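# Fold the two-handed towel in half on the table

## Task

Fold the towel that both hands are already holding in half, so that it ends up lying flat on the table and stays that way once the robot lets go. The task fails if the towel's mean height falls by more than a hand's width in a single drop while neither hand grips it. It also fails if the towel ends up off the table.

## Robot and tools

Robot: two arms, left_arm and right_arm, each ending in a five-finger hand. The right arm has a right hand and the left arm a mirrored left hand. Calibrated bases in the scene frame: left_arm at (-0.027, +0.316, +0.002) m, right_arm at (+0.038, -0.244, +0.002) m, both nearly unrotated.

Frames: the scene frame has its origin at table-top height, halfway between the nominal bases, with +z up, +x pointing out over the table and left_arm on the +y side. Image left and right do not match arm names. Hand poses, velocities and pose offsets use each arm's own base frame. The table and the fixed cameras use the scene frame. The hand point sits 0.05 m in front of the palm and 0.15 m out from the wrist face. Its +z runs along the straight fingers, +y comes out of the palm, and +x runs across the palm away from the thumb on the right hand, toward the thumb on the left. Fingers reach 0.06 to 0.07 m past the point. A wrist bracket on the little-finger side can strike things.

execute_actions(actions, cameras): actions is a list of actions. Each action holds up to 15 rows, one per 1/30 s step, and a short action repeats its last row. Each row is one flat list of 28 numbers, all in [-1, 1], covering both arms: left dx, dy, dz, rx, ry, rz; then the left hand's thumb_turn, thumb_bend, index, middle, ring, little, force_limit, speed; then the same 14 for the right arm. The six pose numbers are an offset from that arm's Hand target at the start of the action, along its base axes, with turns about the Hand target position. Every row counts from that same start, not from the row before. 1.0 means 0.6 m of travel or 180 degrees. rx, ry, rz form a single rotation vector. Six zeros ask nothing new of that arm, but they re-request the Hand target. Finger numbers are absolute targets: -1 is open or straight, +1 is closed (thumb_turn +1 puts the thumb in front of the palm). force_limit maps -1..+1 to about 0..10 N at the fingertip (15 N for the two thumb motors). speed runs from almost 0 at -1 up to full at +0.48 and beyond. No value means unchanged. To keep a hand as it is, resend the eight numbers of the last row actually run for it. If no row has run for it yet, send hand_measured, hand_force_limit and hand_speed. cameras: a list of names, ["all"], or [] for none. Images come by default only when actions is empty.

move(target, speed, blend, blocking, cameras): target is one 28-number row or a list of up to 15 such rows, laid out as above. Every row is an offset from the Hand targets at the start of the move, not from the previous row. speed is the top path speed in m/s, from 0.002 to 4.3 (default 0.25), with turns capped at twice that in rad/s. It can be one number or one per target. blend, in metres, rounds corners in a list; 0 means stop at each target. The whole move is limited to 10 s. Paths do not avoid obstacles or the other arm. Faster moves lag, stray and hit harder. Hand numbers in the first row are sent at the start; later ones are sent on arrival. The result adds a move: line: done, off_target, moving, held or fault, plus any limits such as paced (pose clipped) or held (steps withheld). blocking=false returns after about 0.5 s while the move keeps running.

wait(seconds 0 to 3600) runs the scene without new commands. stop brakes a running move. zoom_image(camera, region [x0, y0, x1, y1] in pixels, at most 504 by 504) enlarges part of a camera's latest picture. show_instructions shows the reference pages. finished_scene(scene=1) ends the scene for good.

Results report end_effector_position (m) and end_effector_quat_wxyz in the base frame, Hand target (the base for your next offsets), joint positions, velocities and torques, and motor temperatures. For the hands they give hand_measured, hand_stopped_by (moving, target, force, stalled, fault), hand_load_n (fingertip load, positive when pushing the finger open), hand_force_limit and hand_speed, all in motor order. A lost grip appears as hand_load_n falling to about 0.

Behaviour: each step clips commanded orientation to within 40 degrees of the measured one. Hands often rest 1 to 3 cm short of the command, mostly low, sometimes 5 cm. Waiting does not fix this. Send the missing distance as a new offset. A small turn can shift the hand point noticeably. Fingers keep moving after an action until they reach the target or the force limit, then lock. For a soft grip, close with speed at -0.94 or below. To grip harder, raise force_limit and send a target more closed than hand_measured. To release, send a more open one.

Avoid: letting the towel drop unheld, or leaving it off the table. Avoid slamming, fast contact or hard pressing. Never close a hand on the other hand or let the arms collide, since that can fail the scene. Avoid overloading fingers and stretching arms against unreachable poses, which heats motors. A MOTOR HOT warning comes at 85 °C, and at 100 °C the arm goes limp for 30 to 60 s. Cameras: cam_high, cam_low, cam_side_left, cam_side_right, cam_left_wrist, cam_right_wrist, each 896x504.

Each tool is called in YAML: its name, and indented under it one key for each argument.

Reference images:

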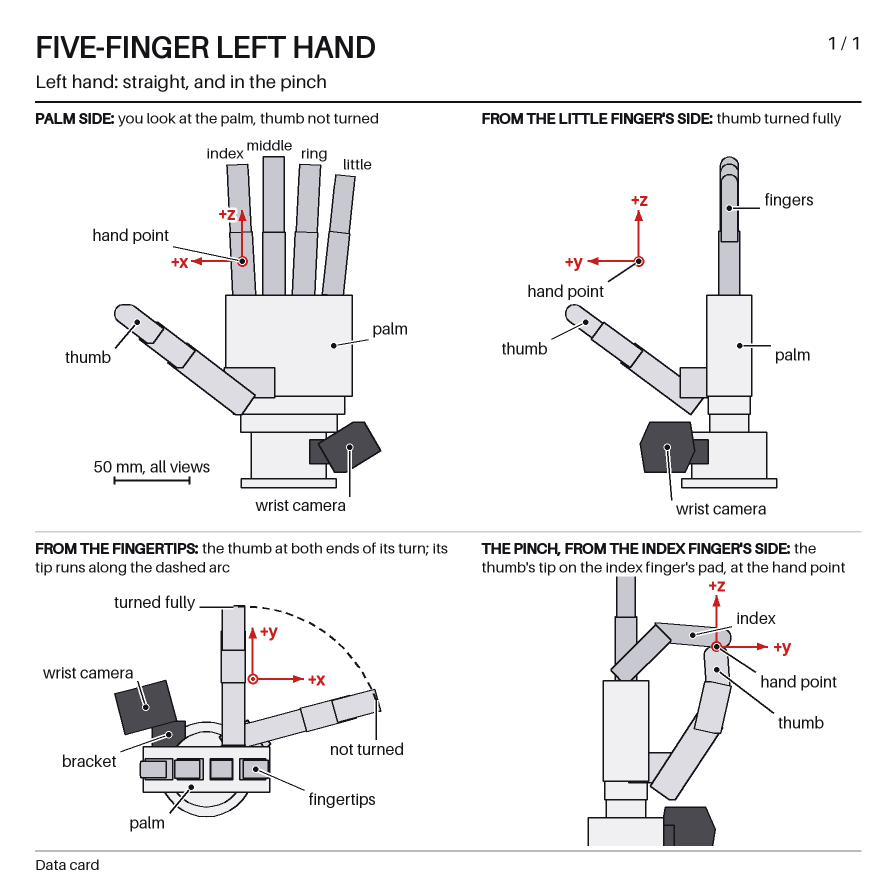

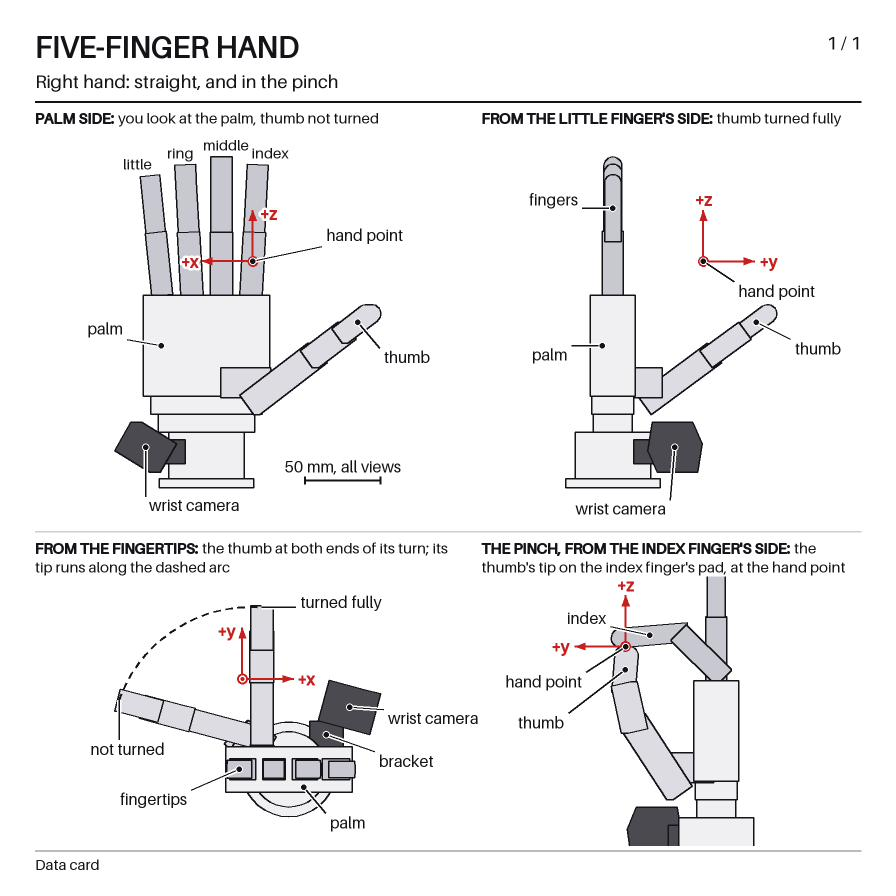

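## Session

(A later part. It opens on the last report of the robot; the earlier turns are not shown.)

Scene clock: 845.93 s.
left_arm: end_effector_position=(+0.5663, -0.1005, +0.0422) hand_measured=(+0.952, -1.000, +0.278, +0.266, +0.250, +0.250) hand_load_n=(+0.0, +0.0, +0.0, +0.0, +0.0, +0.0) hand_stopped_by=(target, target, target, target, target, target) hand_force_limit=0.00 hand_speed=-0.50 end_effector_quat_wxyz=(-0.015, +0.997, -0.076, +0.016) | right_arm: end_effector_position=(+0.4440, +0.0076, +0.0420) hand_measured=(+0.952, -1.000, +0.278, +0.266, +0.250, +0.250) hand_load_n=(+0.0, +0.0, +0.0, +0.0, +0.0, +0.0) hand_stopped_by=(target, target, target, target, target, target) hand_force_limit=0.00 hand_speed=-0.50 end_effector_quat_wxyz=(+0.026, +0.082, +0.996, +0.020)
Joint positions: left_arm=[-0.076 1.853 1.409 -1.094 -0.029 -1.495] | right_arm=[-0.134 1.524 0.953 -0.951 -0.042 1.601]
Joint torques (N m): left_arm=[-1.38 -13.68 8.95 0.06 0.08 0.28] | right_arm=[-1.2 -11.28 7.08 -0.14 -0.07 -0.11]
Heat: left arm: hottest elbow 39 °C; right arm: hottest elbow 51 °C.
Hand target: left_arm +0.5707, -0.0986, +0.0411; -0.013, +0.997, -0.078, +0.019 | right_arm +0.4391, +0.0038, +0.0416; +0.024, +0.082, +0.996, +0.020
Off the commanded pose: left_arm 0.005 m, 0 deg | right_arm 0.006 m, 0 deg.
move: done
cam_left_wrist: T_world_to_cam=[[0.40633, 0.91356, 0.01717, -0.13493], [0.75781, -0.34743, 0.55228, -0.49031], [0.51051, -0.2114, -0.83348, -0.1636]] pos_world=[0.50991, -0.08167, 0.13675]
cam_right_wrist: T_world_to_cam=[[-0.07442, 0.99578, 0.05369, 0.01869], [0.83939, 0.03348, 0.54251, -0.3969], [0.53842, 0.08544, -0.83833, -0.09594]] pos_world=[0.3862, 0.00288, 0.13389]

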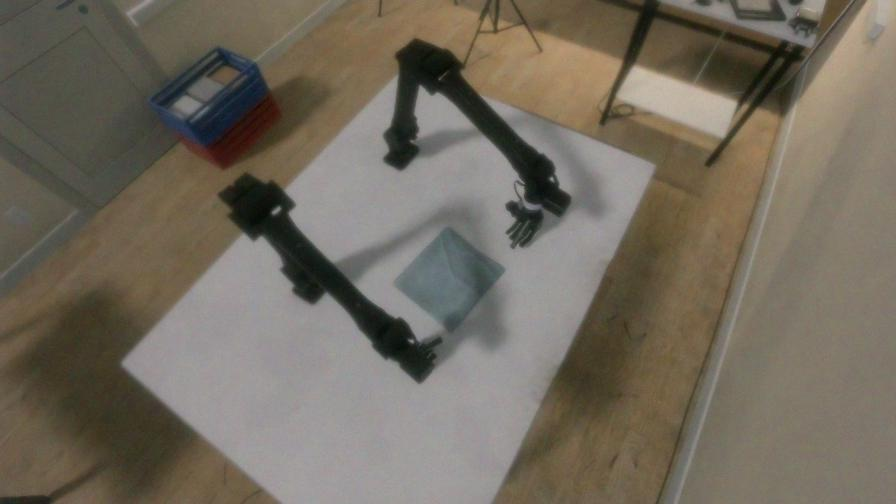

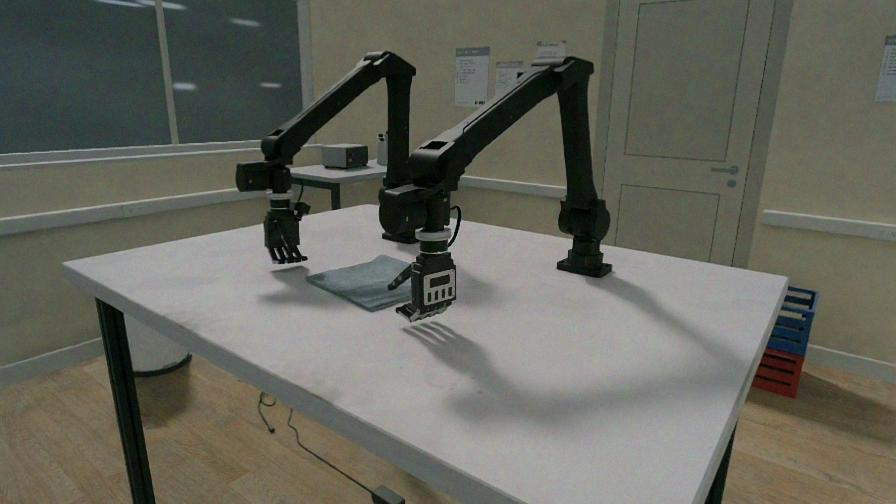

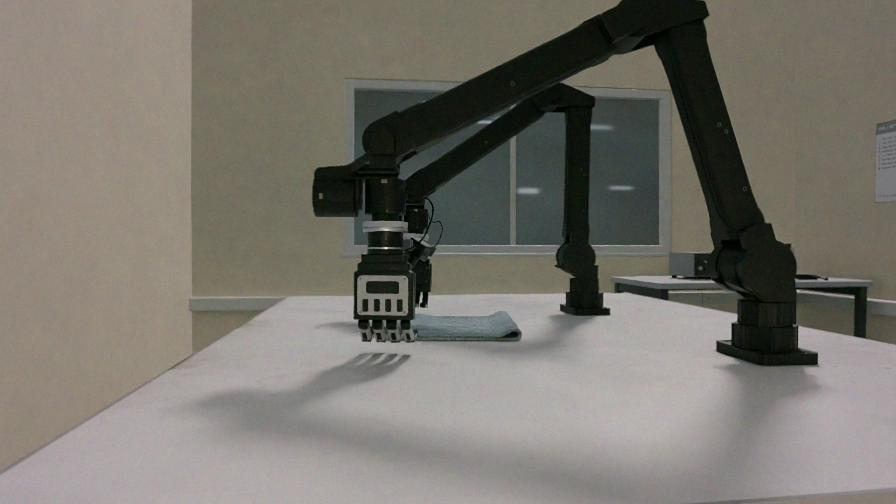

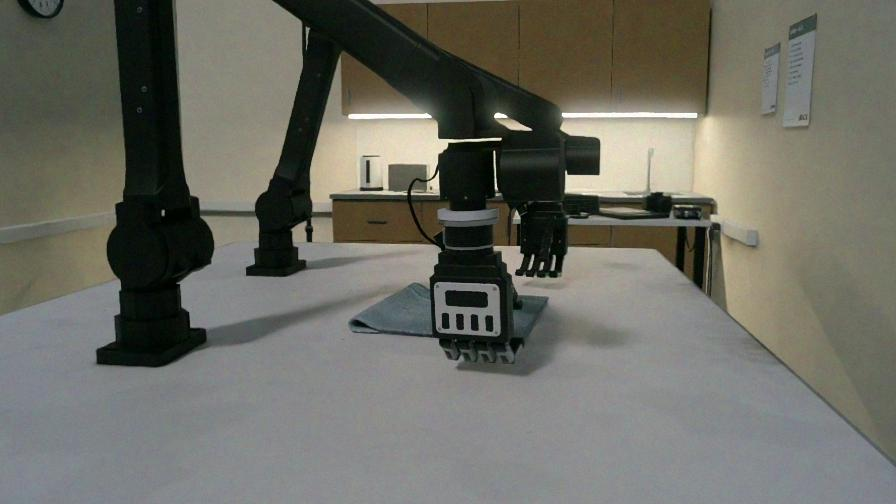

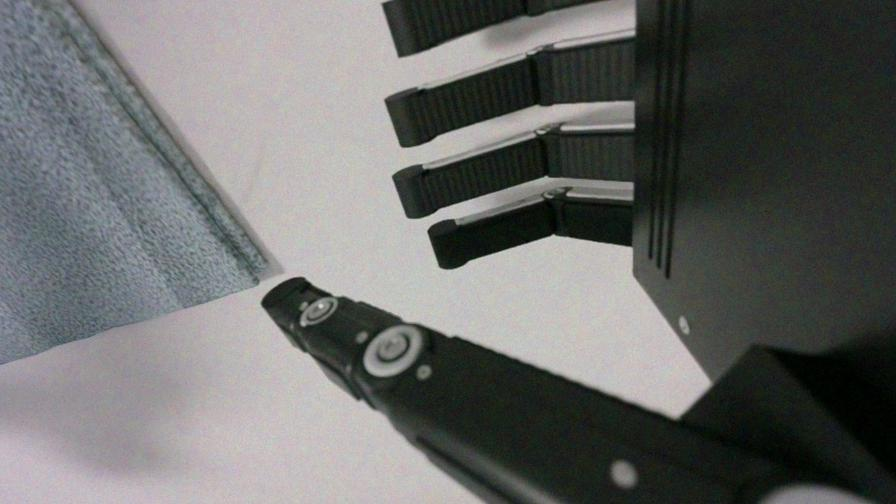

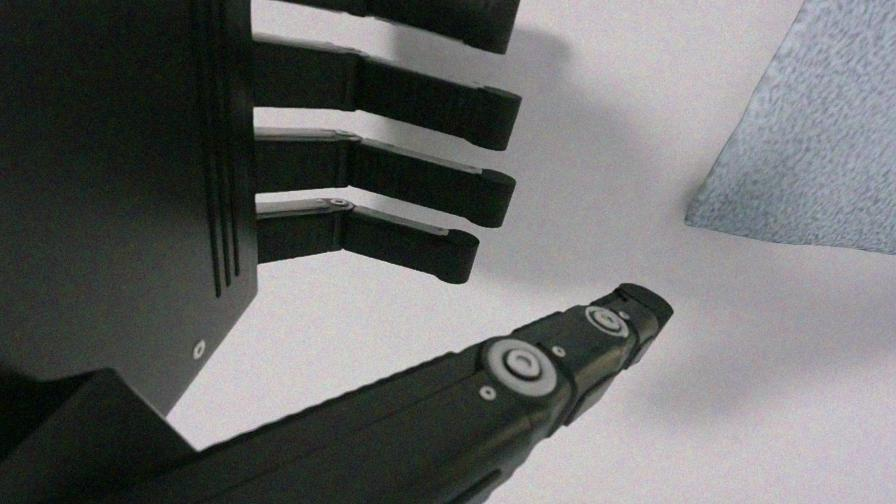

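move:
  target: [-0.05, 0.1, 0.2, 0, 0, 0, 0.952, -1.0, 0.278, 0.266, 0.25, 0.25, 0.0, -0.5, -0.05, -0.1, 0.2, 0, 0, 0, 0.952, -1.0, 0.278, 0.266, 0.25, 0.25, 0.0, -0.5]
  speed: 0.15
  cameras: ["all"]

zoom_image:
  camera: "cam_high"
  region: [380, 200, 540, 360]

zoom_image:
  camera: "cam_low"
  region: [290, 240, 470, 330]

zoom_image:
  camera: "cam_side_left"
  region: [360, 280, 540, 360]

zoom_image:
  camera: "cam_side_right"
  region: [330, 260, 570, 370]

Scene clock: 857.67 s.
left_arm: end_effector_position=(+0.5341, -0.0411, +0.1511) hand_measured=(+0.952, -1.000, +0.278, +0.266, +0.250, +0.250) hand_load_n=(+0.0, +0.0, +0.0, +0.0, +0.0, +0.0) hand_stopped_by=(target, target, target, target, target, target) hand_force_limit=0.00 hand_speed=-0.50 end_effector_quat_wxyz=(-0.014, +0.997, -0.076, +0.012) | right_arm: end_effector_position=(+0.3970, -0.0484, +0.1453) hand_measured=(+0.952, -1.000, +0.278, +0.266, +0.250, +0.250) hand_load_n=(+0.0, +0.0, +0.0, +0.0, +0.0, +0.5) hand_stopped_by=(target, target, target, target, target, target) hand_force_limit=0.00 hand_speed=-0.50 end_effector_quat_wxyz=(+0.008, +0.082, +0.996, +0.023)
Joint positions: left_arm=[0.036 1.684 1.476 -1.335 -0.025 -1.382] | right_arm=[-0.304 1.343 1.065 -1.288 -0.048 1.431]
Joint torques (N m): left_arm=[-0.97 -13.33 11.15 -0.88 0.07 0.29] | right_arm=[-1.08 -8.18 12.49 -0.43 -0.05 -0.14]
Heat: left arm: hottest elbow 39 °C; right arm: hottest elbow 49 °C.
Hand target: left_arm +0.5407, -0.0385, +0.1611; -0.013, +0.997, -0.078, +0.019 | right_arm +0.4091, -0.0562, +0.1616; +0.024, +0.081, +0.996, +0.020
Off the commanded pose: left_arm 0.012 m, 1 deg | right_arm 0.022 m, 2 deg.
move: off_target (left_arm, right_arm)
cam_left_wrist: T_world_to_cam=[[0.40675, 0.91344, 0.01318, -0.17753], [0.76184, -0.34714, 0.54689, -0.50687], [0.50413, -0.2124, -0.8371, -0.03991]] pos_world=[0.47848, -0.02227, 0.24614]
cam_right_wrist: T_world_to_cam=[[-0.0718, 0.99523, 0.06609, 0.06243], [0.85812, 0.02786, 0.51269, -0.41492], [0.5084, 0.09353, -0.85603, 0.0356]] pos_world=[0.34244, -0.05391, 0.23908]

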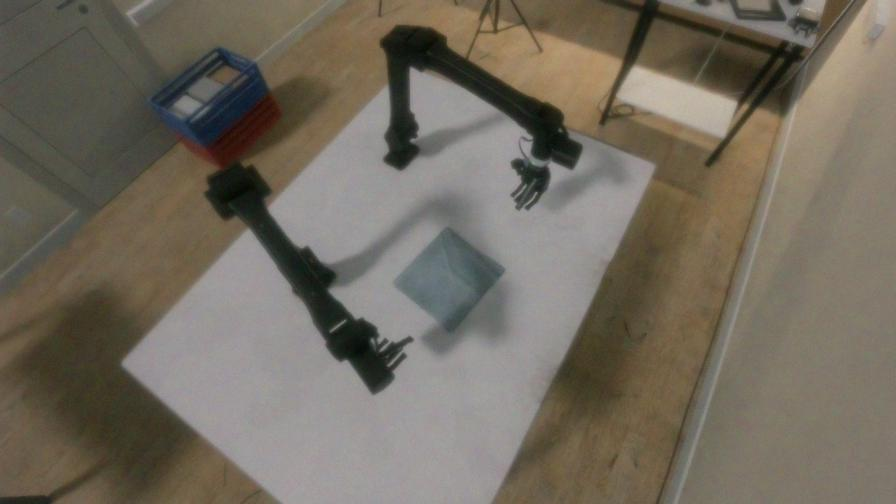

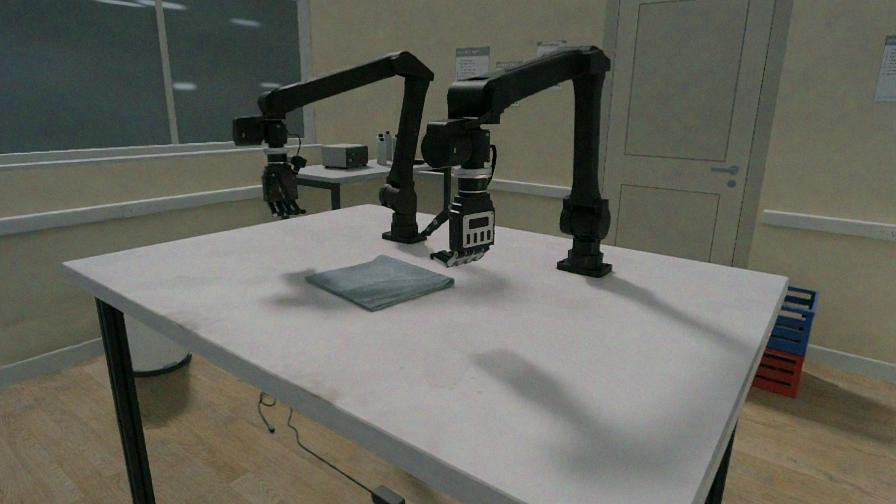

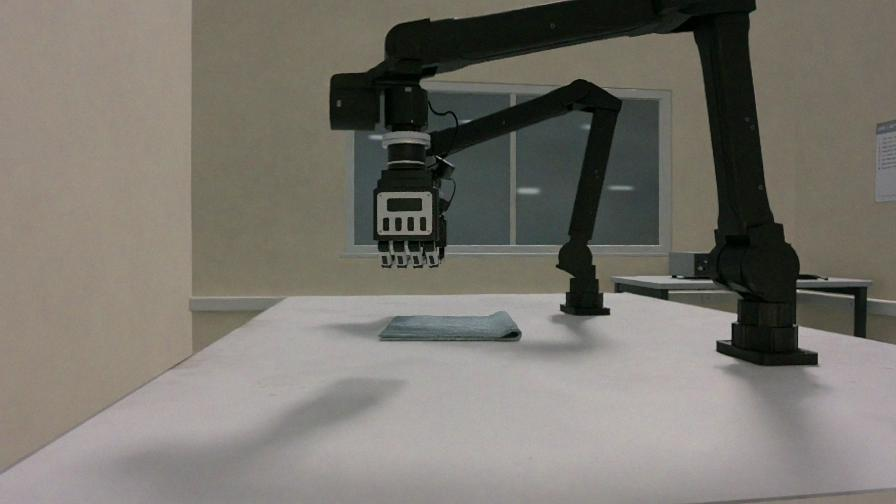

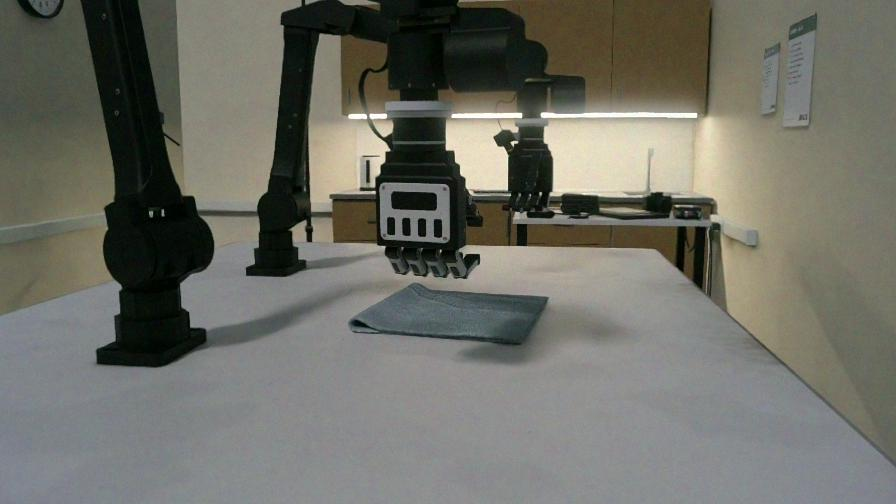

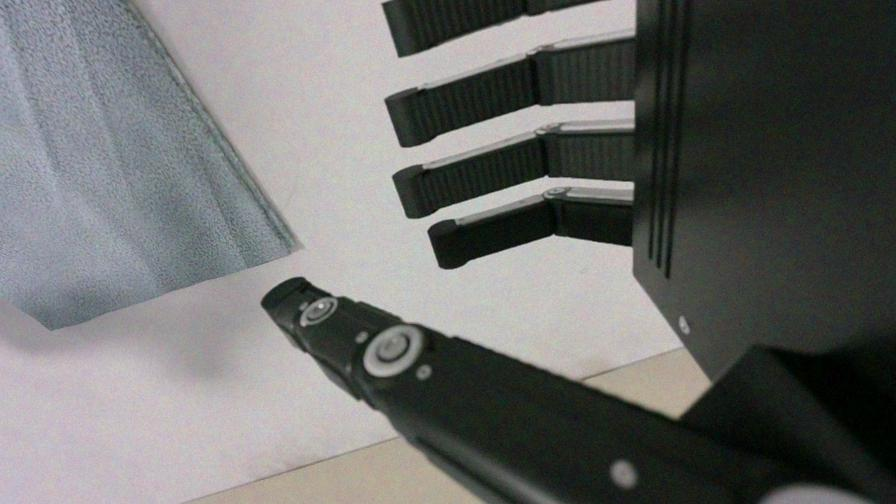

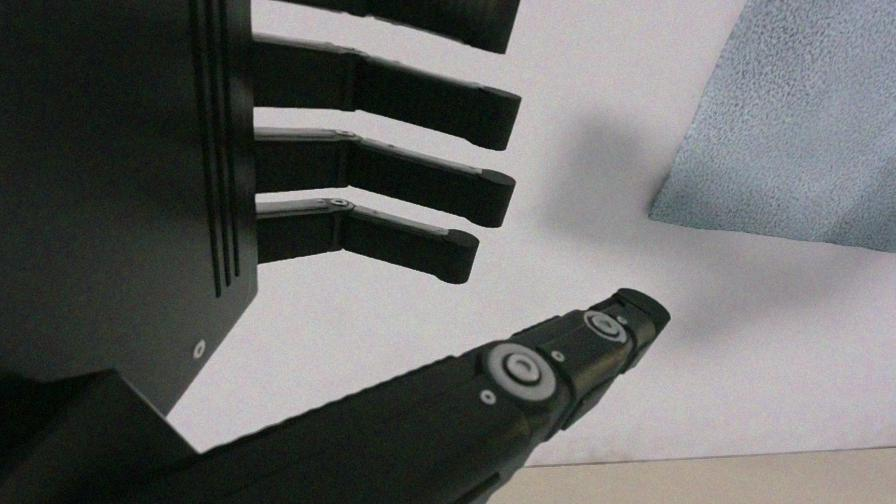

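Scaled by 3.150 from the camera's image (finer frame: 1280x720).

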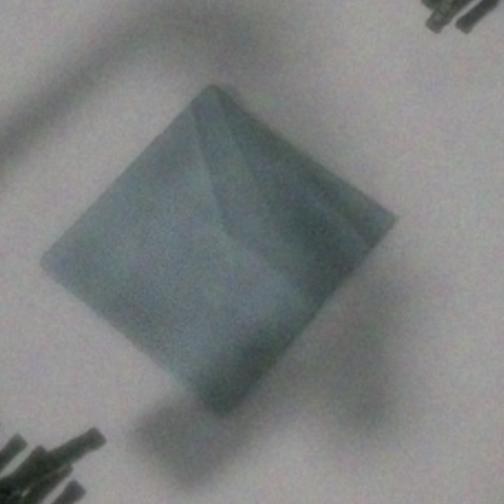

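Scaled by 2.800 from the camera's image (finer frame: 1280x720).

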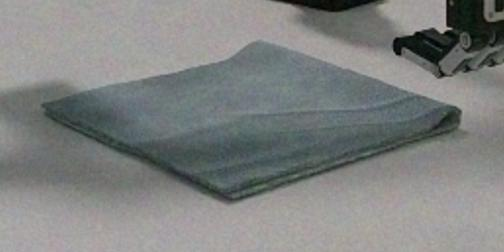

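Scaled by 2.800 from the camera's image (finer frame: 1280x720).

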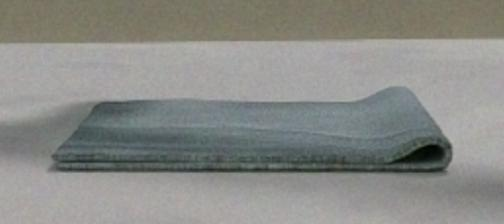

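Scaled by 2.100 from the camera's image (finer frame: 1280x720).

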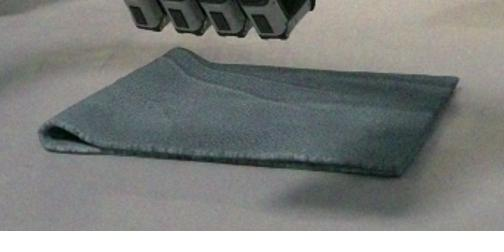

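finished_scene:

The scene is finished: the task was done.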